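# Flip an upside-down carton to bar code up on stack

## Task

A carton sitting on top of a stack has its bar code facing down. Flip it and set it back on top of a stack so the bar code faces up, it points the same way as the cartons beneath it, and it sits aligned with them. Grip the cartons gently so none gets crushed.

## Robot and tools

Robot: two arms, left_arm (base near y=+0.35 m) and right_arm (base near y=-0.36 m). Each has a five-finger hand: right_arm a right hand, left_arm a mirrored left hand. Scene frame: origin at table height midway between the nominal bases, +z up, +x out over the table, left_arm on the +y side. Left and right in the camera images are not the arm names. Nothing may leave the table. Objects may get an occasional small outside push.

Hand point: a spot about 0.05 m in front of the palm and 0.15 m from the wrist face along the fingers. Its +z runs along straight fingers and +y comes out of the palm. +x runs across the palm away from the thumb on the right hand and toward the thumb on the left hand. Straight fingertips sit about 0.06-0.07 m past the point along +z and 0.06 m behind it along -y. A wrist bracket on the little-finger side can strike things. Reported hand positions (m) and quaternions (wxyz) are in each arm's own base frame. Hands often rest 1-5 cm off the command, usually low, without any contact.

Row layout, used by every tool that moves something: one list of 28 numbers in [-1, 1] covering both arms, even if one arm stays still. Order: left dx, dy, dz, rx, ry, rz, then left little, ring, middle, index, thumb_bend, thumb_turn, force_limit, speed, then the same 14 numbers for the right arm. The six pose numbers are an offset, not a pose. They count from that arm's Hand target at the start of the action or move, along that Hand target's own axes. 1.0 = 0.6 m or 180 degrees. rx, ry, rz form one rotation vector. Every row of an action counts from that same start, and a repeated offset moves the arm again. All six zero re-commands the current Hand target. Each control step clips commanded orientation to within 40 degrees of the measured one.

Hand numbers are absolute targets, not offsets. For fingers and thumb_bend, -1 is straight/open and +1 is curled/closed. For thumb_turn, -1 is beside the palm and +1 is opposite the fingers. force_limit runs from -1 (about 0 N) to +1 (10 N at the fingertip, 15 N for the two thumb motors). speed runs from -1 (nearly still) up to +0.48 (full, whole travel in 0.49 s) and stays full to +1. With the thumb turned in, the hand can wrap something about 0.035-0.065 m thick. For a gentle grip, use a low force_limit and close at speed -0.94 or below. A motor starts only when its target changes by 0.002 or more. It stops at its target or at force_limit, then locks. To squeeze harder, raise force_limit and send a target more closed than hand_measured. To loosen, send one more open. No value means leave the hand unchanged: repeat the last eight numbers actually sent for that hand. If none has been sent yet this scene, send hand_measured plus hand_force_limit and hand_speed.

Tools:
- execute_actions(actions, cameras): actions is a list of actions, each up to 15 rows, one row per 1/30 s control step. A short action holds its last row for the remaining steps. Images come back only when actions is empty or cameras names them.
- move(target, speed, blend, blocking, cameras): target is one row or up to 15 rows. Every row's offsets count from the same starting Hand targets, not from the previous row. speed is in m/s, 0.002-4.3, default 0.25, and turns are capped at twice that in rad/s. blend is the corner rounding in m, default 0 (stop at each row). Paths are straight, end together and are cut off after 10 s. They ignore obstacles and the other arm. Do not steer a path close to an arm's own base. Faster moves overshoot and hit harder.
- wait(seconds 0-10): lets time run with the last commands held.
- stop: brakes a running move.
- zoom_image(camera, region [x0,y0,x1,y1] px, at most 504x504): enlarges part of the newest image from that camera.
- show_instructions: shows the reference pages.
- finished_scene(scene): ends the scene for good. The goal must hold with the robot hands off.

Cameras: cam_high and cam_low, 896x504, fixed, scene frame. cam_left_wrist and cam_right_wrist, 672x504 fisheye, carried on the hands.

Results: each hand's end_effector_position and quat, Hand target (the next offset base), Joint positions, velocities and torques. Torques carry offsets and noise, and numbers 3 and 4 wrap at ±28 N m. Per hand, hand_measured, hand_stopped_by (moving, target, force, stalled, fault) and hand_load_n (positive means pushed open) follow the motor order. A lost grip shows as a load near 0. A move adds a 'move:' line giving the ending, such as done, off_target, moving, held or fault, and any limits, e.g. paced = pose clipped, held = steps withheld. Joint velocities may be omitted when they are within noise. The scene number closes each result.

Cautions: hold the carton lightly. Don't drop or release it while it is moving, and don't slam it or push hard against the table or stack. Keep the arms and hands from pressing or colliding with each other, and never grip the other hand's fingers. Arm stops cost time. Stretched arms, held loads and unreachable targets heat motors. A MOTOR HOT line warns of this, and at 100 °C the arm falls limp for 30-60 s. Reply time counts as scene time, so keep replies short.

Each tool is called after ">>>" as a command line: name --argument value for each argument, lists and objects as JSON in quotes; but a table of rows of numbers goes row by row, as --pt "numbers of a row", without its own name.

Reference images:

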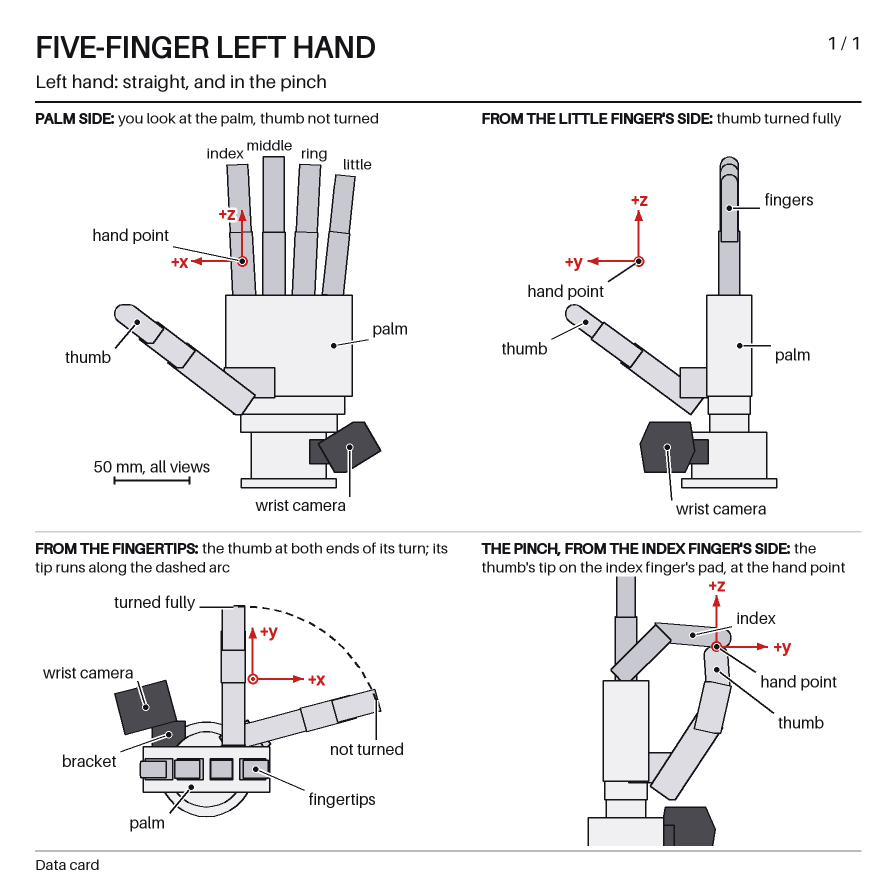

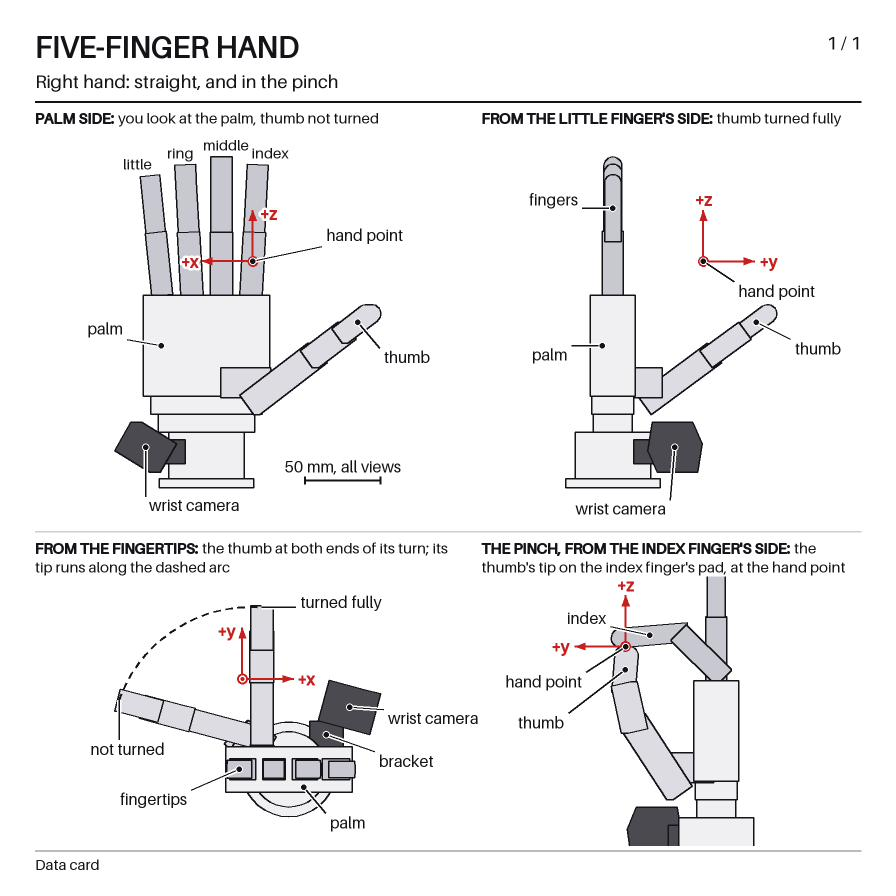

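## Session

>>> execute_actions --actions '[]'

Scene clock: 0.00 s.
left_arm: end_effector_position=(+0.3083, -0.1323, +0.2757) hand_measured=(-1.000, -1.000, -1.000, -1.000, -1.000, -1.000) hand_load_n=(+0.0, +0.0, +0.0, +0.0, +0.0, +0.0) hand_stopped_by=(target, target, target, target, target, target) hand_force_limit=0.00 hand_speed=-0.80 end_effector_quat_wxyz=(+0.008, +0.684, -0.729, +0.019) | right_arm: end_effector_position=(+0.4744, -0.0655, +0.1230) hand_measured=(-1.000, -1.000, -1.000, -1.000, -1.000, -1.000) hand_load_n=(+0.0, +0.0, +0.0, +0.0, +0.0, +0.0) hand_stopped_by=(target, target, target, target, target, target) hand_force_limit=0.00 hand_speed=-0.80 end_effector_quat_wxyz=(+0.041, -0.320, +0.947, +0.013)
Joint positions: left_arm=[-0.259 1.331 1.407 -1.624 0.034 -0.196] | right_arm=[-0.29 1.665 1.364 -1.217 -0.068 0.631]
Joint velocities: within noise
Joint torques (N m): no reading
Heat: left arm: hottest wrist yaw 27 °C; right arm: hottest elbow 29 °C.
Hand target: left_arm +0.3137, -0.1337, +0.2805; +0.004, +0.684, -0.729, +0.025 | right_arm +0.4835, -0.0682, +0.1356; +0.055, -0.320, +0.946, +0.003

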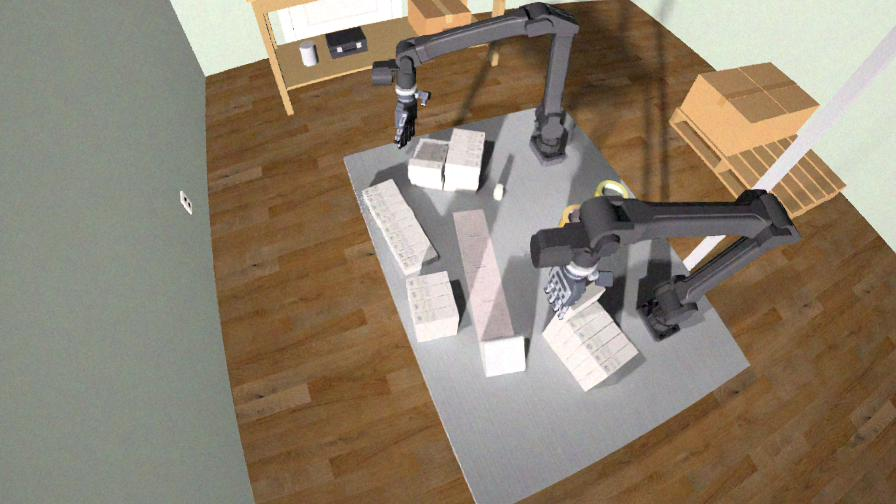

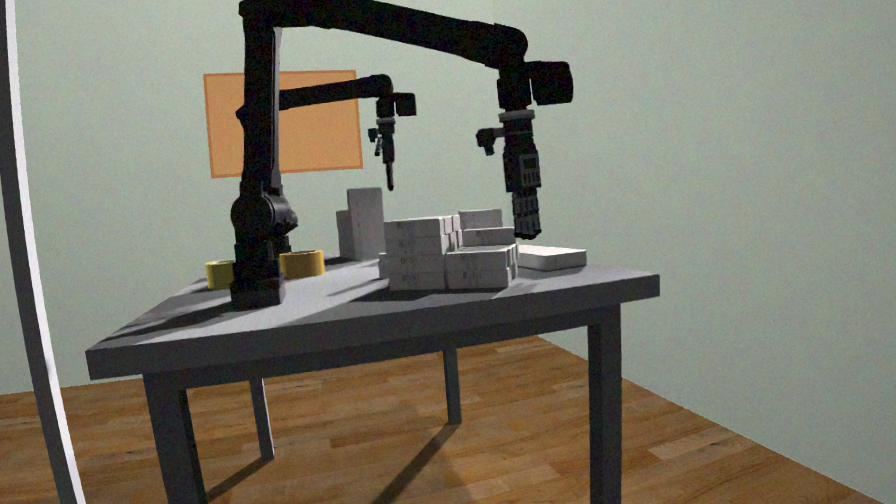

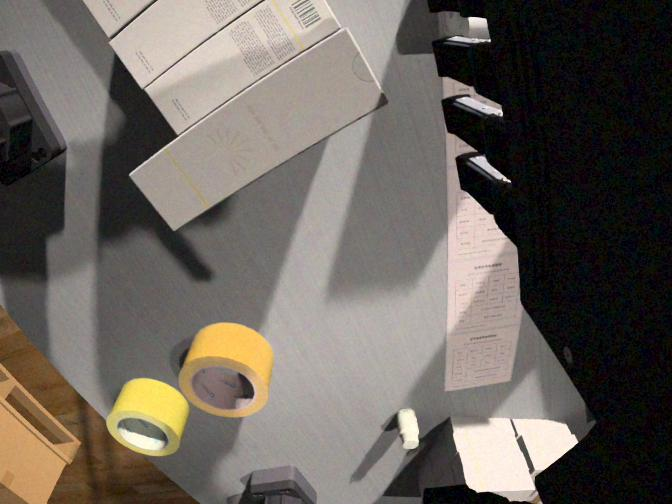

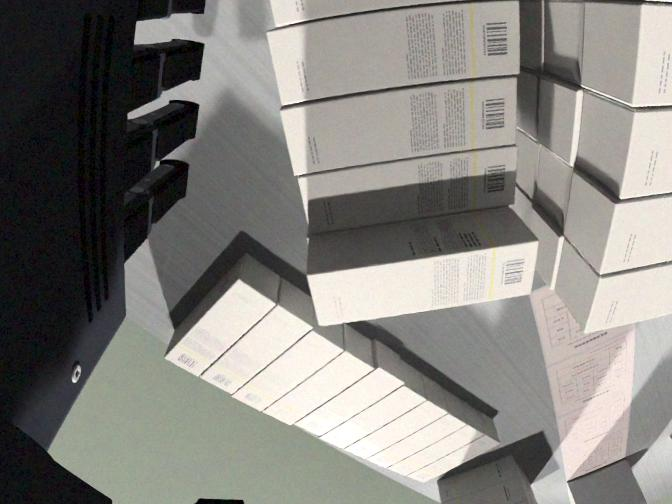

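>>> zoom_image --camera "cam_high" --region '[340, 120, 540, 270]'

>>> zoom_image --camera "cam_high" --region '[400, 250, 660, 400]'

>>> zoom_image --camera "cam_low" --region '[300, 150, 640, 320]'

>>> zoom_image --camera "cam_left_wrist" --region '[60, 0, 400, 250]'

>>> zoom_image --camera "cam_right_wrist" --region '[240, 0, 672, 350]'

Scaled by 2.520 from the camera's 896x504 image, which has a finer 1280x720 frame.

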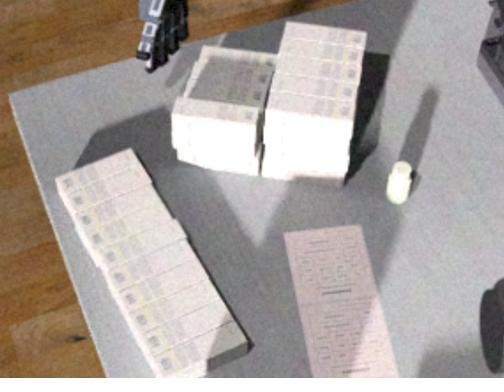

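Scaled by 1.938 from the camera's 896x504 image, which has a finer 1280x720 frame.

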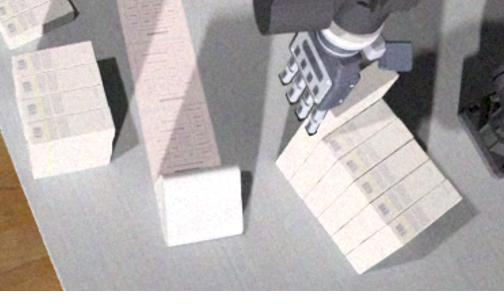

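Scaled by 1.482 from the camera's 896x504 image, which has a finer 1280x720 frame.

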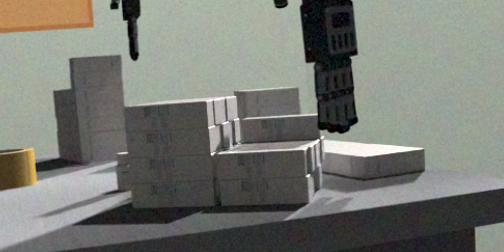

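Scaled by 1.482 from the camera's 672x504 image, which has a finer 960x720 frame.

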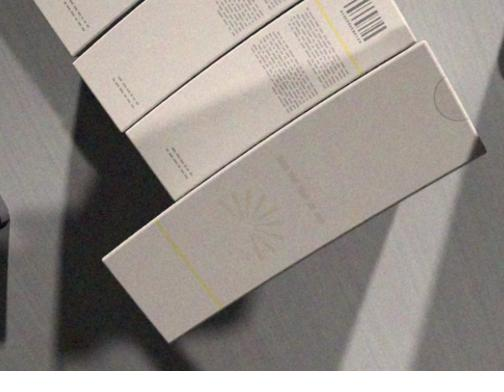

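Scaled by 1.167 from the camera's 672x504 image, which has a finer 960x720 frame.

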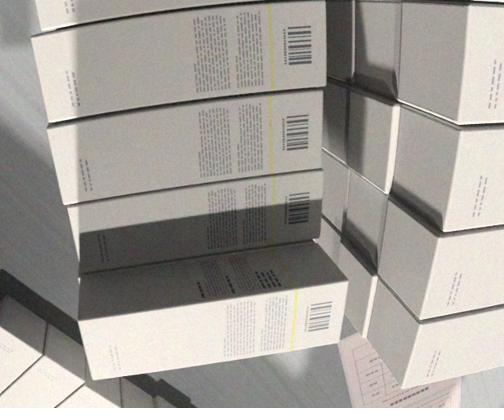

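>>> move --target '[-0.25,0,-0.2,0,0,0,-1,-1,-1,-1,-1,-1,0,-0.8,0,0,0,0,0,0,-1,-1,-1,-1,-1,-1,0,-0.8]' --cameras '["all"]'

Scene clock: 23.93 s.
left_arm: end_effector_position=(+0.3154, +0.0185, +0.3800) hand_measured=(-1.000, -1.000, -1.000, -1.000, -1.000, -1.000) hand_load_n=(+0.0, +0.0, +0.0, +0.0, +0.0, +0.0) hand_stopped_by=(target, target, target, target, target, target) hand_force_limit=0.00 hand_speed=-0.80 end_effector_quat_wxyz=(-0.096, +0.683, -0.716, +0.107) | right_arm: end_effector_position=(+0.4744, -0.0655, +0.1230) hand_measured=(-1.000, -1.000, -1.000, -1.000, -1.000, -1.000) hand_load_n=(+0.0, +0.0, +0.0, +0.0, +0.0, +0.0) hand_stopped_by=(target, target, target, target, target, target) hand_force_limit=0.00 hand_speed=-0.80 end_effector_quat_wxyz=(+0.041, -0.320, +0.947, +0.013)
Joint positions: left_arm=[0.159 1.205 1.596 -1.68 0.067 0.197] | right_arm=[-0.29 1.665 1.364 -1.217 -0.068 0.631]
Joint torques (N m): left_arm=[-0.44 -7.53 12.14 0.4 -0.07 -0.05] | right_arm=[0.32 -15.03 9.99 0.34 -0.01 0.2]
Heat: left arm: hottest wrist yaw 27 °C; right arm: hottest elbow 32 °C.
Hand target: left_arm +0.3201, +0.0209, +0.3943; +0.004, +0.684, -0.729, +0.025 | right_arm +0.4835, -0.0682, +0.1356; +0.055, -0.320, +0.946, +0.003
Off the commanded pose: left_arm 0.015 m, 15 deg | right_arm 0.016 m, 2 deg.
joint sent to its limit (left arm) — joint 4 (wrist pitch), lower limit. The joint targets are off in orientation, not in position.
move: off_target (left_arm, right_arm)

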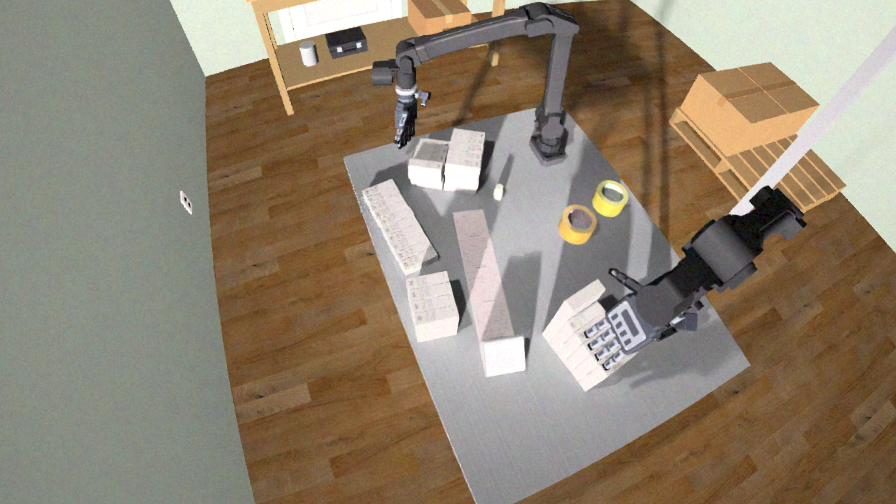

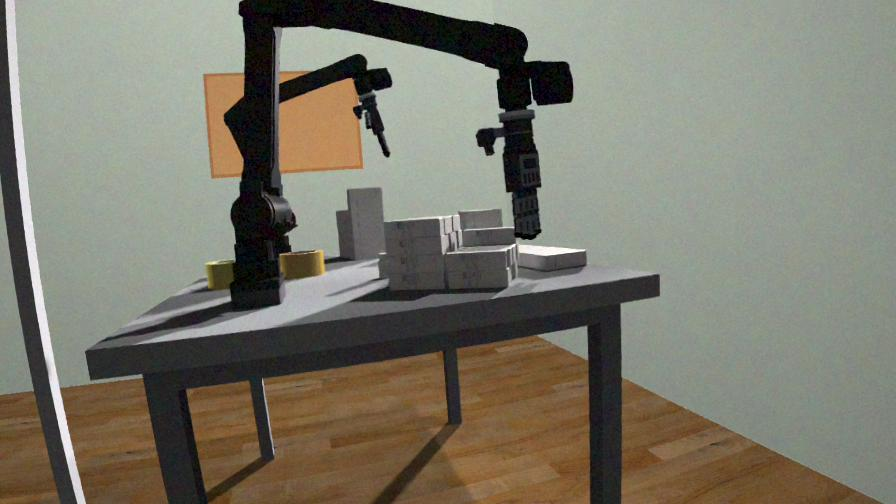

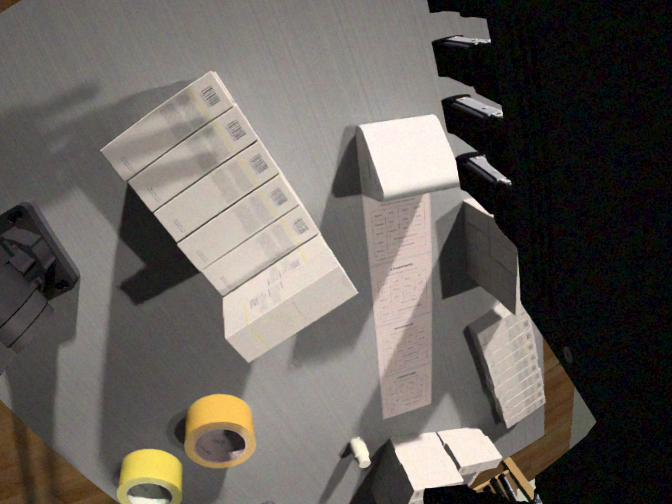

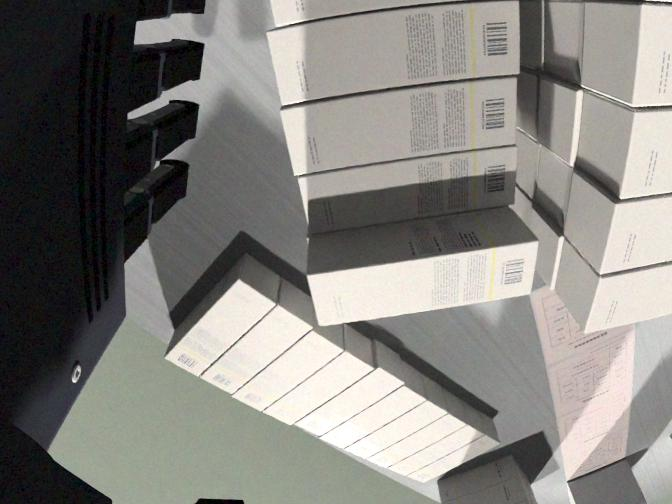

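>>> zoom_image --camera "cam_left_wrist" --region '[90, 60, 370, 370]'

>>> zoom_image --camera "cam_left_wrist" --region '[350, 180, 560, 504]'

Scaled by 1.626 from the camera's 672x504 image, which has a finer 960x720 frame.

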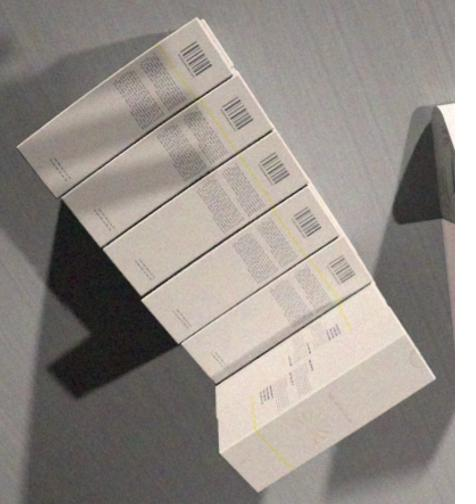

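Scaled by 1.556 from the camera's 672x504 image, which has a finer 960x720 frame.

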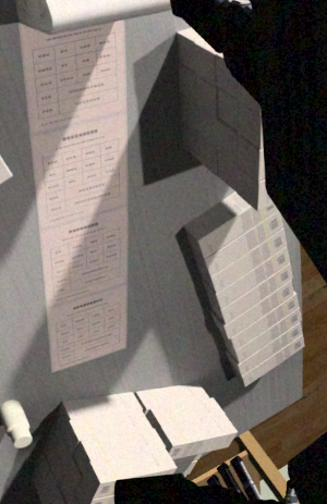

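>>> zoom_image --camera "cam_low" --region '[320, 170, 480, 300]'

>>> zoom_image --camera "cam_low" --region '[440, 190, 600, 310]'

>>> zoom_image --camera "cam_high" --region '[530, 260, 650, 400]'

>>> zoom_image --camera "cam_high" --region '[400, 120, 500, 200]'

>>> zoom_image --camera "cam_high" --region '[350, 170, 540, 390]'

>>> zoom_image --camera "cam_left_wrist" --region '[350, 400, 560, 504]'

Scaled by 3.150 from the camera's 896x504 image, which has a finer 1280x720 frame.

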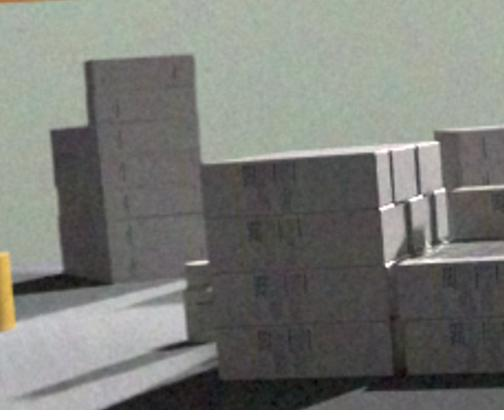

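Scaled by 3.150 from the camera's 896x504 image, which has a finer 1280x720 frame.

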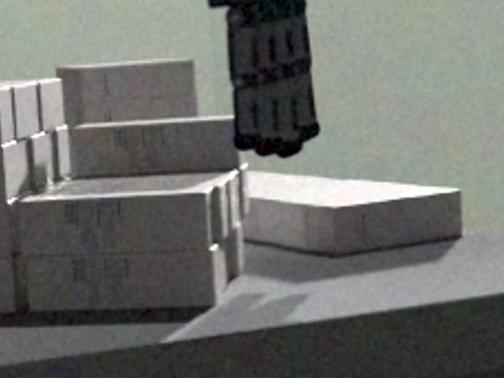

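Scaled by 3.600 from the camera's 896x504 image, which has a finer 1280x720 frame.

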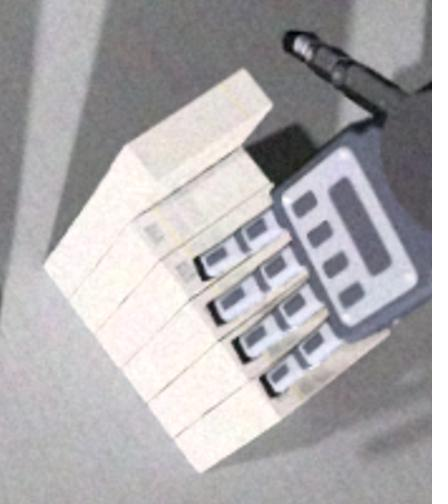

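Scaled by 5.040 from the camera's 896x504 image, which has a finer 1280x720 frame.

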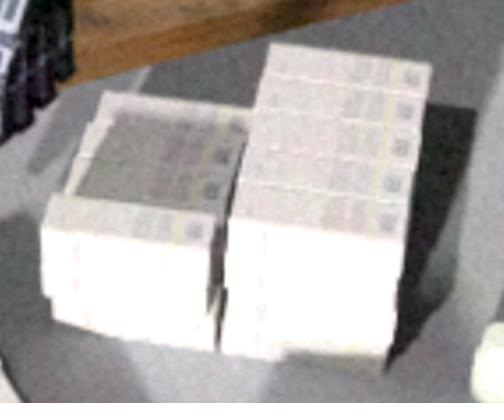

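Scaled by 2.291 from the camera's 896x504 image, which has a finer 1280x720 frame.

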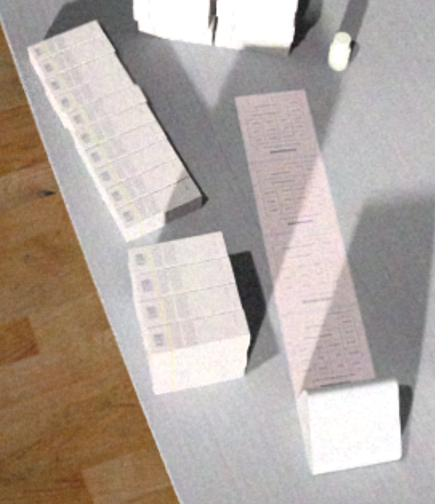

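Scaled by 2.400 from the camera's 672x504 image, which has a finer 960x720 frame.

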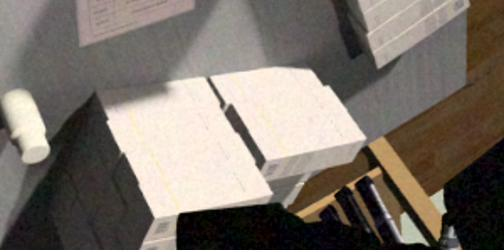

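>>> zoom_image --camera "cam_left_wrist" --region '[400, 0, 672, 250]'

Scaled by 1.853 from the camera's 672x504 image, which has a finer 960x720 frame.

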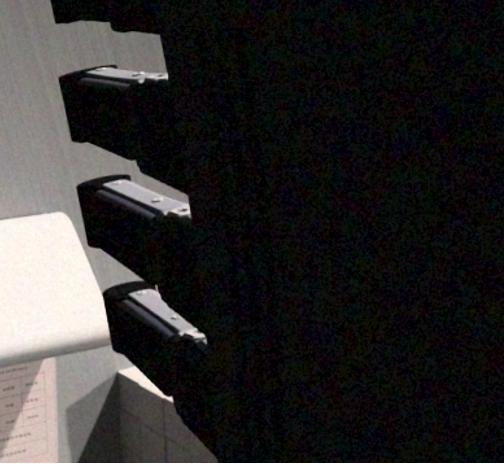

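>>> zoom_image --camera "cam_low" --region '[330, 180, 400, 270]'

>>> zoom_image --camera "cam_left_wrist" --region '[200, 220, 370, 370]'

Scaled by 5.600 from the camera's 896x504 image, which has a finer 1280x720 frame.

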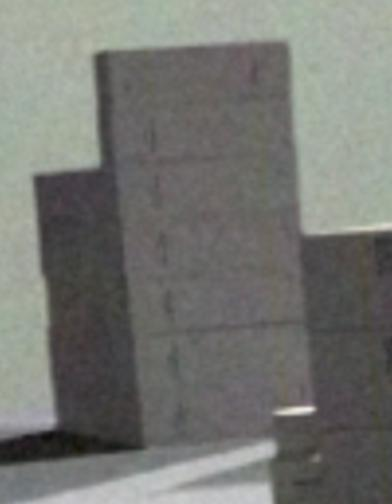

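Scaled by 2.965 from the camera's 672x504 image, which has a finer 960x720 frame.

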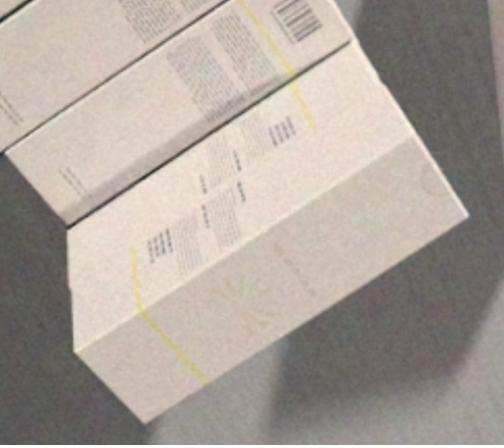

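>>> move --target '[0.1205,0.0255,-0.006,0.2726,0.212,0.369,1,1,1,-0.3,-1,1,0,0,0,0,0,0,0,0,-1,-1,-1,-1,-1,-1,0,-0.8]' --cameras '["all"]'

Scene clock: 278.67 s.
left_arm: end_effector_position=(+0.3042, -0.0519, +0.4011) hand_measured=(+1.000, +1.000, +1.000, -0.300, -1.000, +1.000) hand_load_n=(+0.0, +0.0, +0.0, +0.0, +0.0, +0.0) hand_stopped_by=(target, target, target, target, target, target) hand_force_limit=0.00 hand_speed=0.00 end_effector_quat_wxyz=(+0.136, -0.139, +0.853, -0.483) | right_arm: end_effector_position=(+0.4744, -0.0655, +0.1230) hand_measured=(-1.000, -1.000, -1.000, -1.000, -1.000, -1.000) hand_load_n=(+0.0, +0.0, +0.0, +0.0, +0.0, -0.5) hand_stopped_by=(target, target, target, target, target, target) hand_force_limit=0.00 hand_speed=-0.80 end_effector_quat_wxyz=(+0.041, -0.320, +0.947, +0.013)
Joint positions: left_arm=[0.301 1.081 1.422 -1.681 1.037 1.416] | right_arm=[-0.29 1.665 1.364 -1.217 -0.068 0.631]
Joint torques (N m): left_arm=[-0.15 -6.53 8.2 0.31 0.72 0.01] | right_arm=[0.38 -15.15 10.03 0.36 -0.02 0.2]
Heat: left arm: hottest elbow 36 °C; right arm: hottest elbow 34 °C.
Hand target: left_arm +0.3000, -0.0502, +0.4003; +0.055, -0.094, +0.856, -0.505 | right_arm +0.4835, -0.0682, +0.1356; +0.055, -0.320, +0.946, +0.003
Off the commanded pose: left_arm 0.005 m, 11 deg | right_arm 0.016 m, 2 deg.
joint sent to its limit (left arm) — joint 4 (wrist pitch), lower limit. The joint targets are off in orientation, not in position.
move: off_target (left_arm, right_arm)

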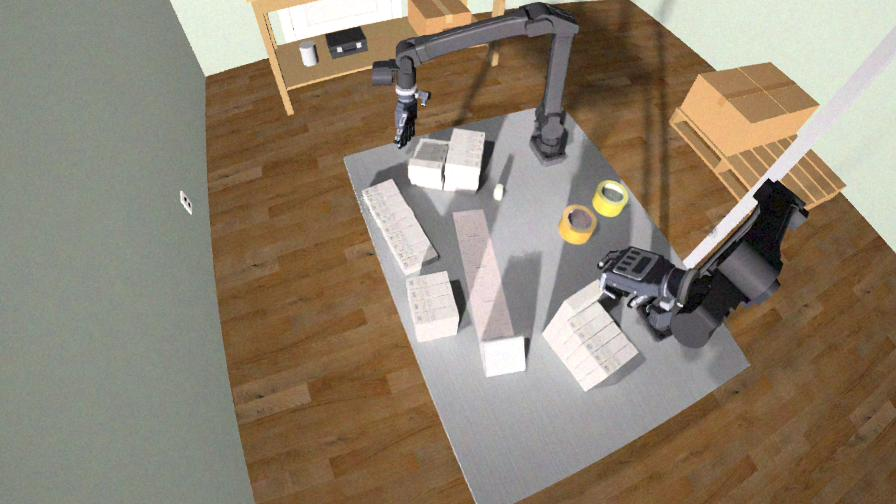

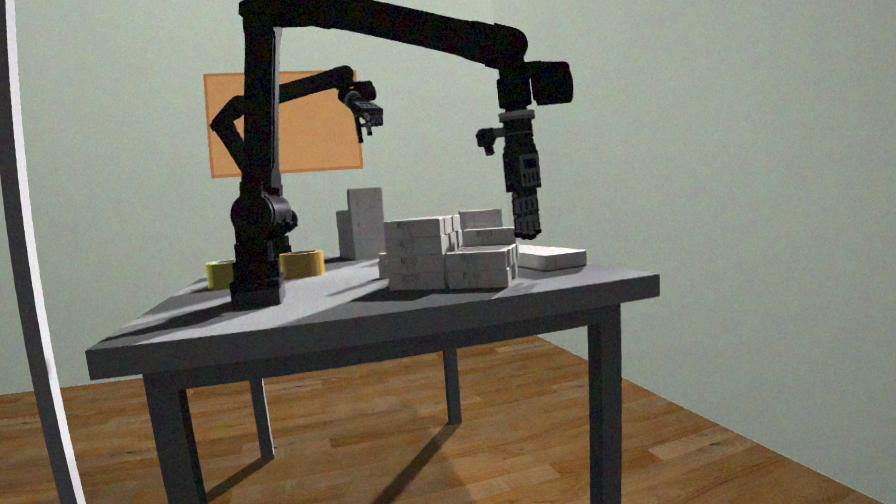

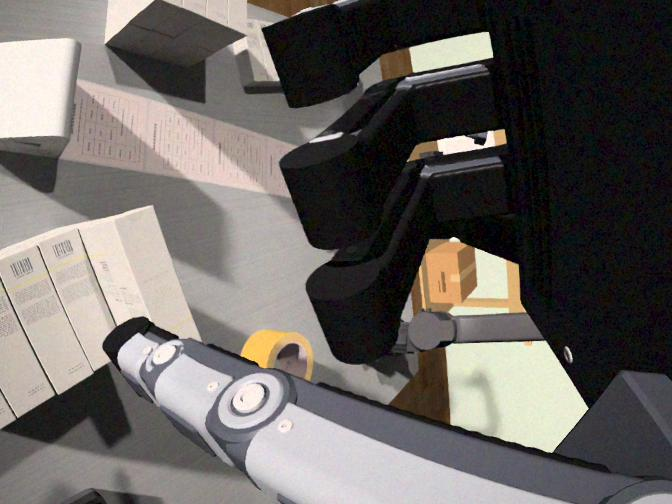

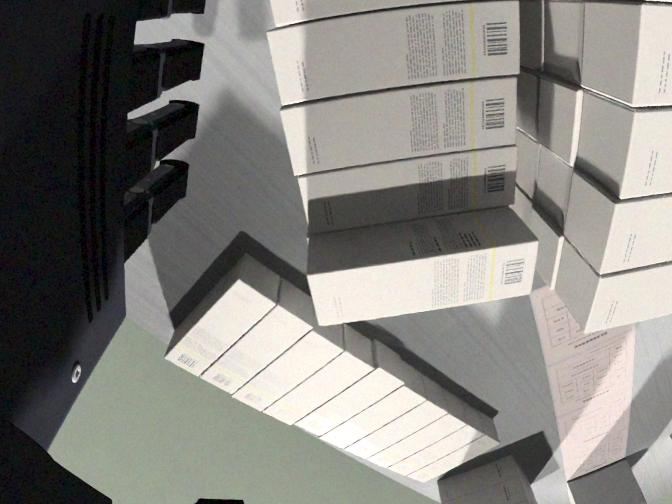

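>>> zoom_image --camera "cam_left_wrist" --region '[0, 180, 220, 430]'

>>> zoom_image --camera "cam_left_wrist" --region '[220, 100, 560, 430]'

Scaled by 2.016 from the camera's 672x504 image, which has a finer 960x720 frame.

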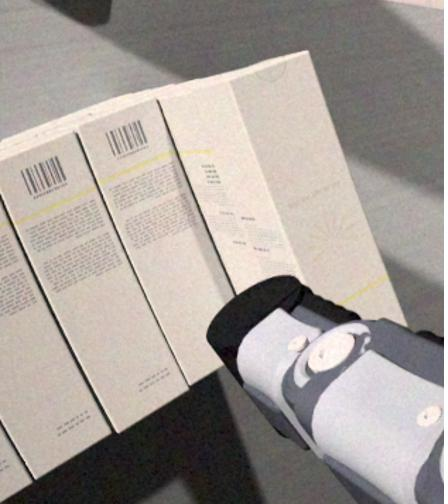

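Scaled by 1.482 from the camera's 672x504 image, which has a finer 960x720 frame.

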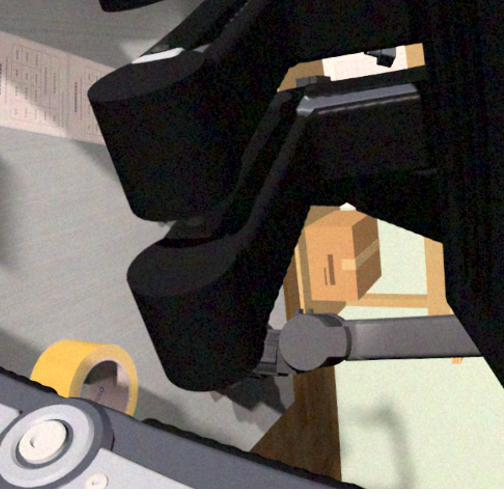

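>>> move --target '[-0.0093,0.1443,0.1875,0,-0.0875,-0.0483,1,1,1,-0.3,-1,1,0,0,0,0,0,0,0,0,-1,-1,-1,-1,-1,-1,0,-0.8]' --cameras '["cam_high","cam_low","cam_left_wrist"]'

Scene clock: 337.13 s.
left_arm: end_effector_position=(+0.3169, -0.1017, +0.2709) hand_measured=(+1.000, +1.000, +1.000, -0.300, -1.000, +1.000) hand_load_n=(+0.5, +0.0, +0.0, -0.5, +0.0, +0.0) hand_stopped_by=(target, target, target, target, target, target) hand_force_limit=0.00 hand_speed=0.00 end_effector_quat_wxyz=(+0.131, -0.229, +0.831, -0.489) | right_arm: end_effector_position=(+0.4744, -0.0655, +0.1230) hand_measured=(-1.000, -1.000, -1.000, -1.000, -1.000, -1.000) hand_load_n=(+0.0, +0.0, +0.0, +0.0, +0.0, +0.0) hand_stopped_by=(target, target, target, target, target, target) hand_force_limit=0.00 hand_speed=-0.80 end_effector_quat_wxyz=(+0.041, -0.320, +0.947, +0.013)
Joint positions: left_arm=[0.13 0.933 0.942 -0.971 0.934 0.848] | right_arm=[-0.29 1.665 1.364 -1.217 -0.068 0.631]
Joint torques (N m): left_arm=[-1.26 -5.01 9.07 1.91 0.46 -0.19] | right_arm=[0.5 -15.21 10.03 0.35 -0.03 0.2]
Heat: left arm: hottest elbow 33 °C; right arm: hottest elbow 34 °C.
Hand target: left_arm +0.3177, -0.1040, +0.2701; +0.134, -0.227, +0.831, -0.490 | right_arm +0.4835, -0.0682, +0.1356; +0.055, -0.320, +0.946, +0.003
Off the commanded pose: left_arm 0.003 m, 0 deg | right_arm 0.016 m, 2 deg.
move: off_target (right_arm)
Images, in order (width x height): cam_high 896x504, cam_low 896x504, cam_left_wrist 672x504.

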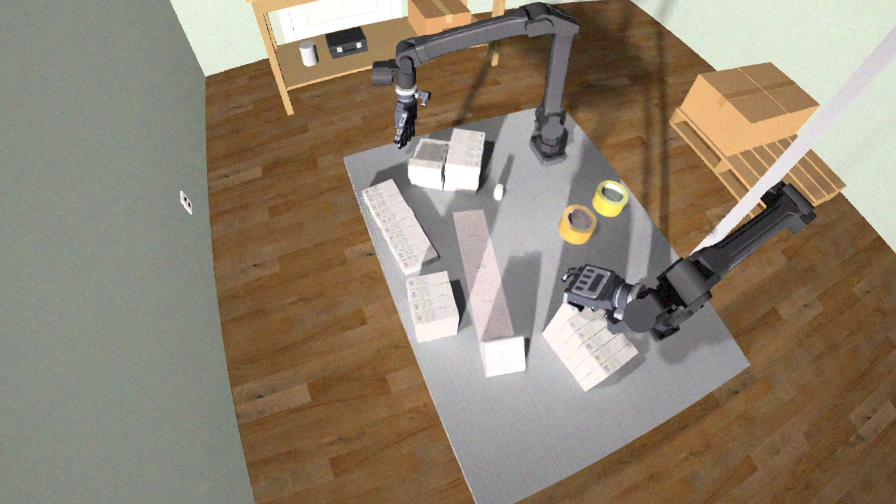

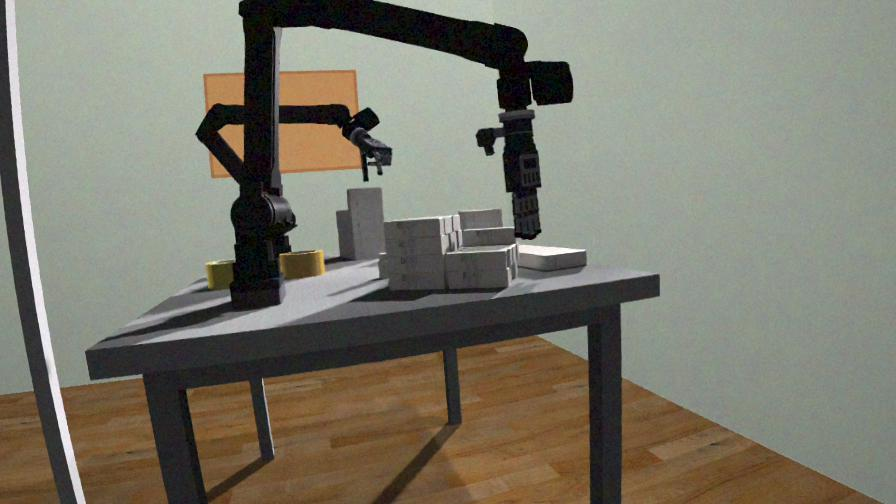

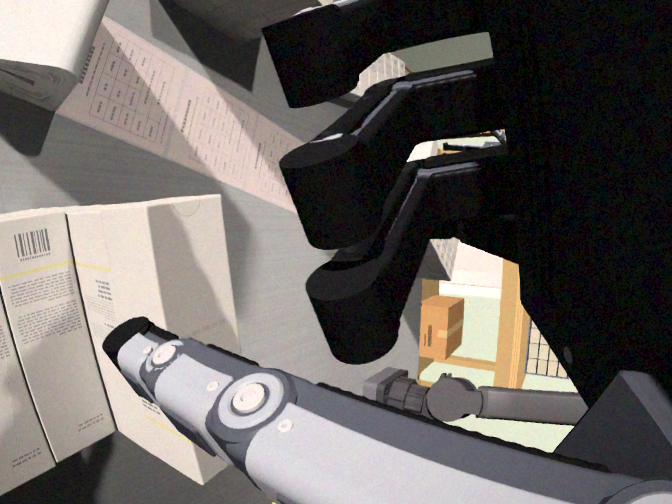

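>>> zoom_image --camera "cam_left_wrist" --region '[0, 170, 260, 500]'

>>> zoom_image --camera "cam_low" --region '[320, 90, 420, 220]'

Scaled by 1.527 from the camera's 672x504 image, which has a finer 960x720 frame.

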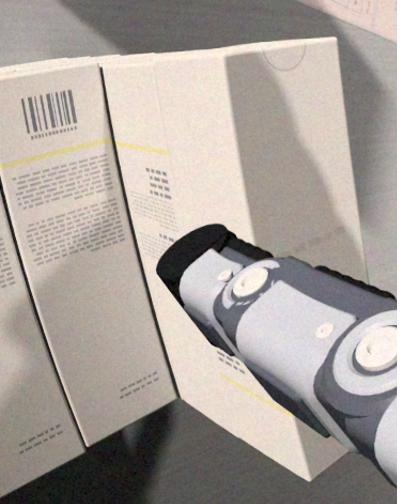

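Scaled by 3.877 from the camera's 896x504 image, which has a finer 1280x720 frame.

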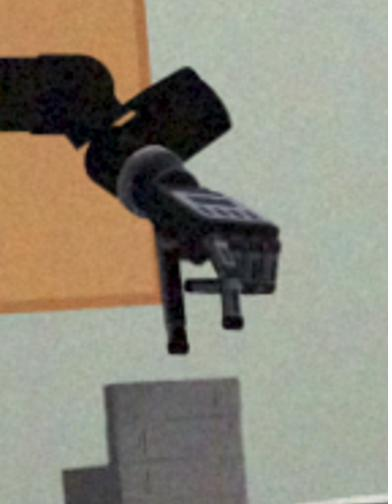

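>>> move --target '[-0.003,0.0738,0.0362,0,0,0,1,1,1,-0.3,-1,1,0,0,0,0,0,0,0,0,-1,-1,-1,-1,-1,-1,0,-0.8]' --speed 0.1 --cameras '["cam_high","cam_low","cam_left_wrist"]'

>>> zoom_image --camera "cam_left_wrist" --region '[0, 170, 400, 504]'

>>> zoom_image --camera "cam_low" --region '[320, 110, 420, 240]'

Scene clock: 350.77 s.
left_arm: end_effector_position=(+0.3144, -0.1021, +0.2248) hand_measured=(+1.000, +1.000, +1.000, -0.300, -1.000, +1.000) hand_load_n=(+0.0, +0.0, +0.0, +0.0, +0.0, +0.0) hand_stopped_by=(target, target, target, target, target, target) hand_force_limit=0.00 hand_speed=0.00 end_effector_quat_wxyz=(+0.131, -0.229, +0.831, -0.489) | right_arm: end_effector_position=(+0.4744, -0.0655, +0.1230) hand_measured=(-1.000, -1.000, -1.000, -1.000, -1.000, -1.000) hand_load_n=(+0.0, +0.0, +0.0, +0.0, +0.0, +0.0) hand_stopped_by=(target, target, target, target, target, target) hand_force_limit=0.00 hand_speed=-0.80 end_effector_quat_wxyz=(+0.041, -0.320, +0.947, +0.013)
Joint positions: left_arm=[0.13 0.933 0.821 -0.849 0.935 0.848] | right_arm=[-0.29 1.665 1.364 -1.217 -0.068 0.631]
Joint torques (N m): left_arm=[-0.44 -3.9 9.01 1.8 0.65 -0.04] | right_arm=[0.21 -15.03 10.03 0.36 -0.01 0.2]
Heat: left arm: hottest elbow 32 °C; right arm: hottest elbow 34 °C.
Hand target: left_arm +0.3179, -0.1010, +0.2208; +0.133, -0.227, +0.831, -0.490 | right_arm +0.4835, -0.0682, +0.1356; +0.055, -0.320, +0.946, +0.003
Off the commanded pose: left_arm 0.005 m, 0 deg | right_arm 0.016 m, 2 deg.
move: off_target (right_arm)
Images, in order (width x height): cam_high 896x504, cam_low 896x504, cam_left_wrist 672x504.

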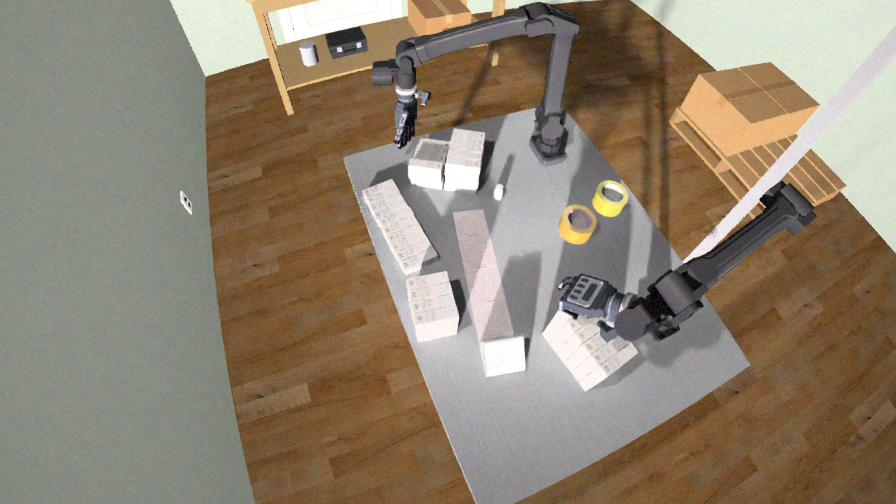

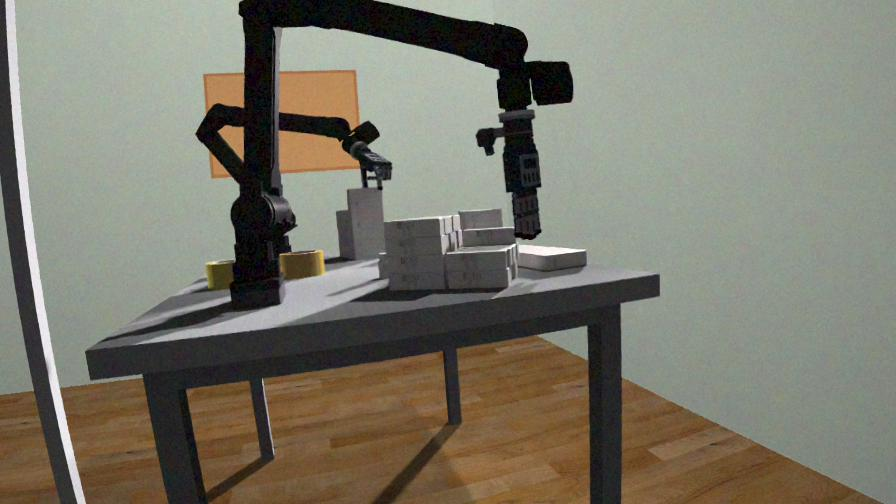

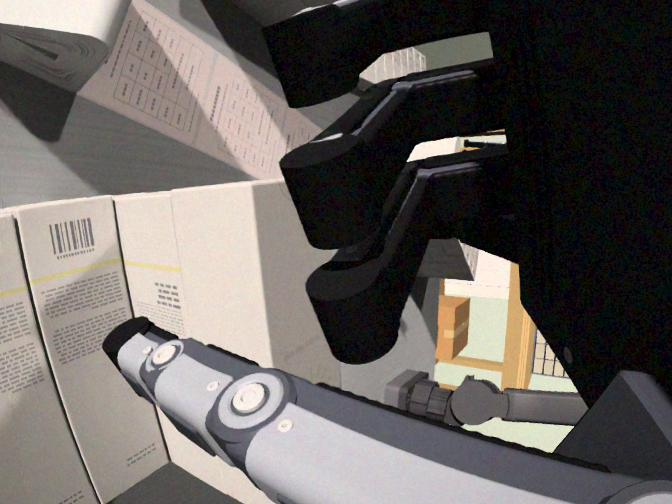

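Scaled by 1.260 from the camera's 672x504 image, which has a finer 960x720 frame.

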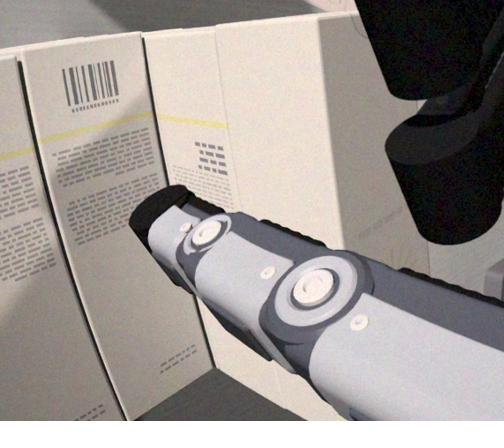

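Scaled by 3.877 from the camera's 896x504 image, which has a finer 1280x720 frame.

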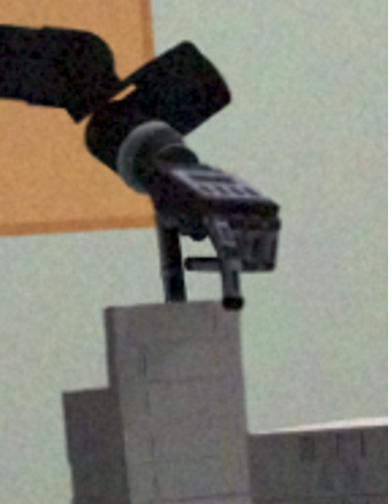

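>>> move --target '[-0.0056,0.0107,0.0082,0,0,0,1,1,1,-0.3,-1,1,0,0,0,0,0,0,0,0,-1,-1,-1,-1,-1,-1,0,-0.8]' --speed 0.05 --cameras '["cam_low","cam_left_wrist"]'

>>> zoom_image --camera "cam_low" --region '[320, 110, 420, 240]'

Scene clock: 360.90 s.
left_arm: end_effector_position=(+0.3178, -0.1018, +0.2173) hand_measured=(+1.000, +1.000, +1.000, -0.300, -1.000, +1.000) hand_load_n=(+0.0, +0.0, +0.0, +0.0, +0.0, +0.0) hand_stopped_by=(target, target, target, target, target, target) hand_force_limit=0.00 hand_speed=0.00 end_effector_quat_wxyz=(+0.131, -0.229, +0.831, -0.490) | right_arm: end_effector_position=(+0.4744, -0.0655, +0.1230) hand_measured=(-1.000, -1.000, -1.000, -1.000, -1.000, -1.000) hand_load_n=(+0.0, +0.0, +0.0, +0.0, +0.0, +0.0) hand_stopped_by=(target, target, target, target, target, target) hand_force_limit=0.00 hand_speed=-0.80 end_effector_quat_wxyz=(+0.041, -0.320, +0.947, +0.013)
Joint positions: left_arm=[0.13 0.946 0.808 -0.823 0.936 0.848] | right_arm=[-0.29 1.665 1.364 -1.217 -0.068 0.631]
Joint torques (N m): left_arm=[-0.38 -3.84 8.95 1.94 0.65 -0.03] | right_arm=[0.38 -15.09 10.02 0.36 -0.01 0.2]
Heat: left arm: hottest elbow 32 °C; right arm: hottest elbow 34 °C.
Hand target: left_arm +0.3214, -0.1003, +0.2128; +0.133, -0.227, +0.831, -0.490 | right_arm +0.4835, -0.0682, +0.1356; +0.055, -0.320, +0.946, +0.003
Off the commanded pose: left_arm 0.006 m, 0 deg | right_arm 0.016 m, 2 deg.
move: off_target (right_arm)
Images, in order (width x height): cam_low 896x504, cam_left_wrist 672x504.

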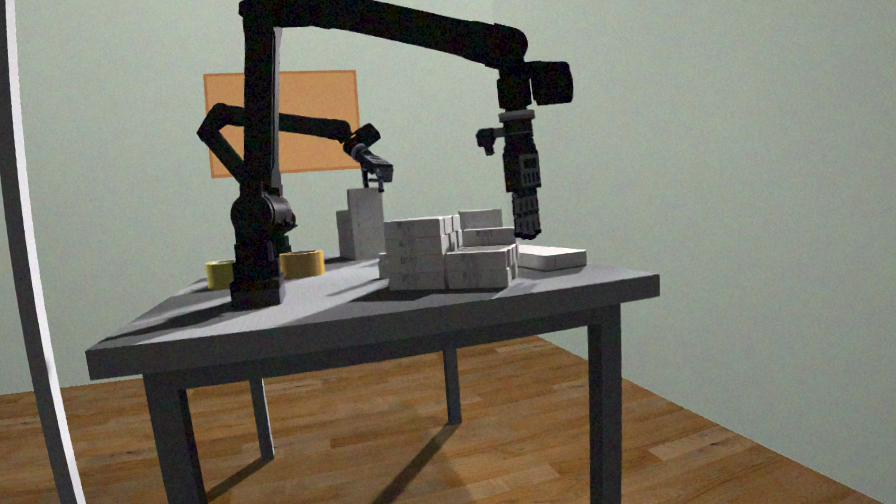

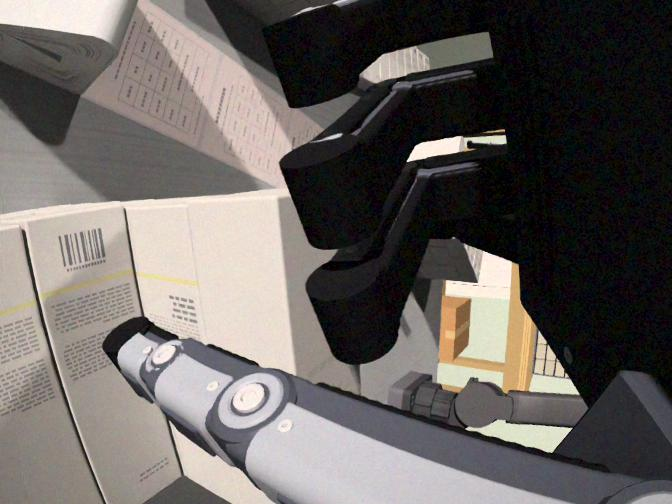

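Scaled by 3.877 from the camera's 896x504 image, which has a finer 1280x720 frame.

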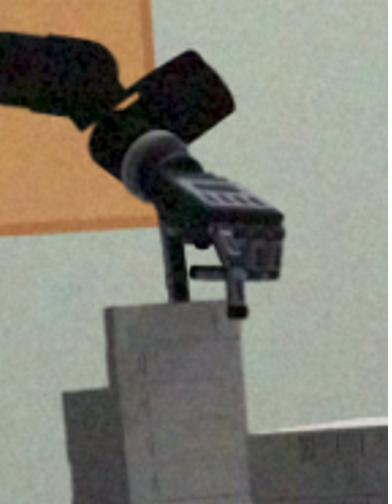

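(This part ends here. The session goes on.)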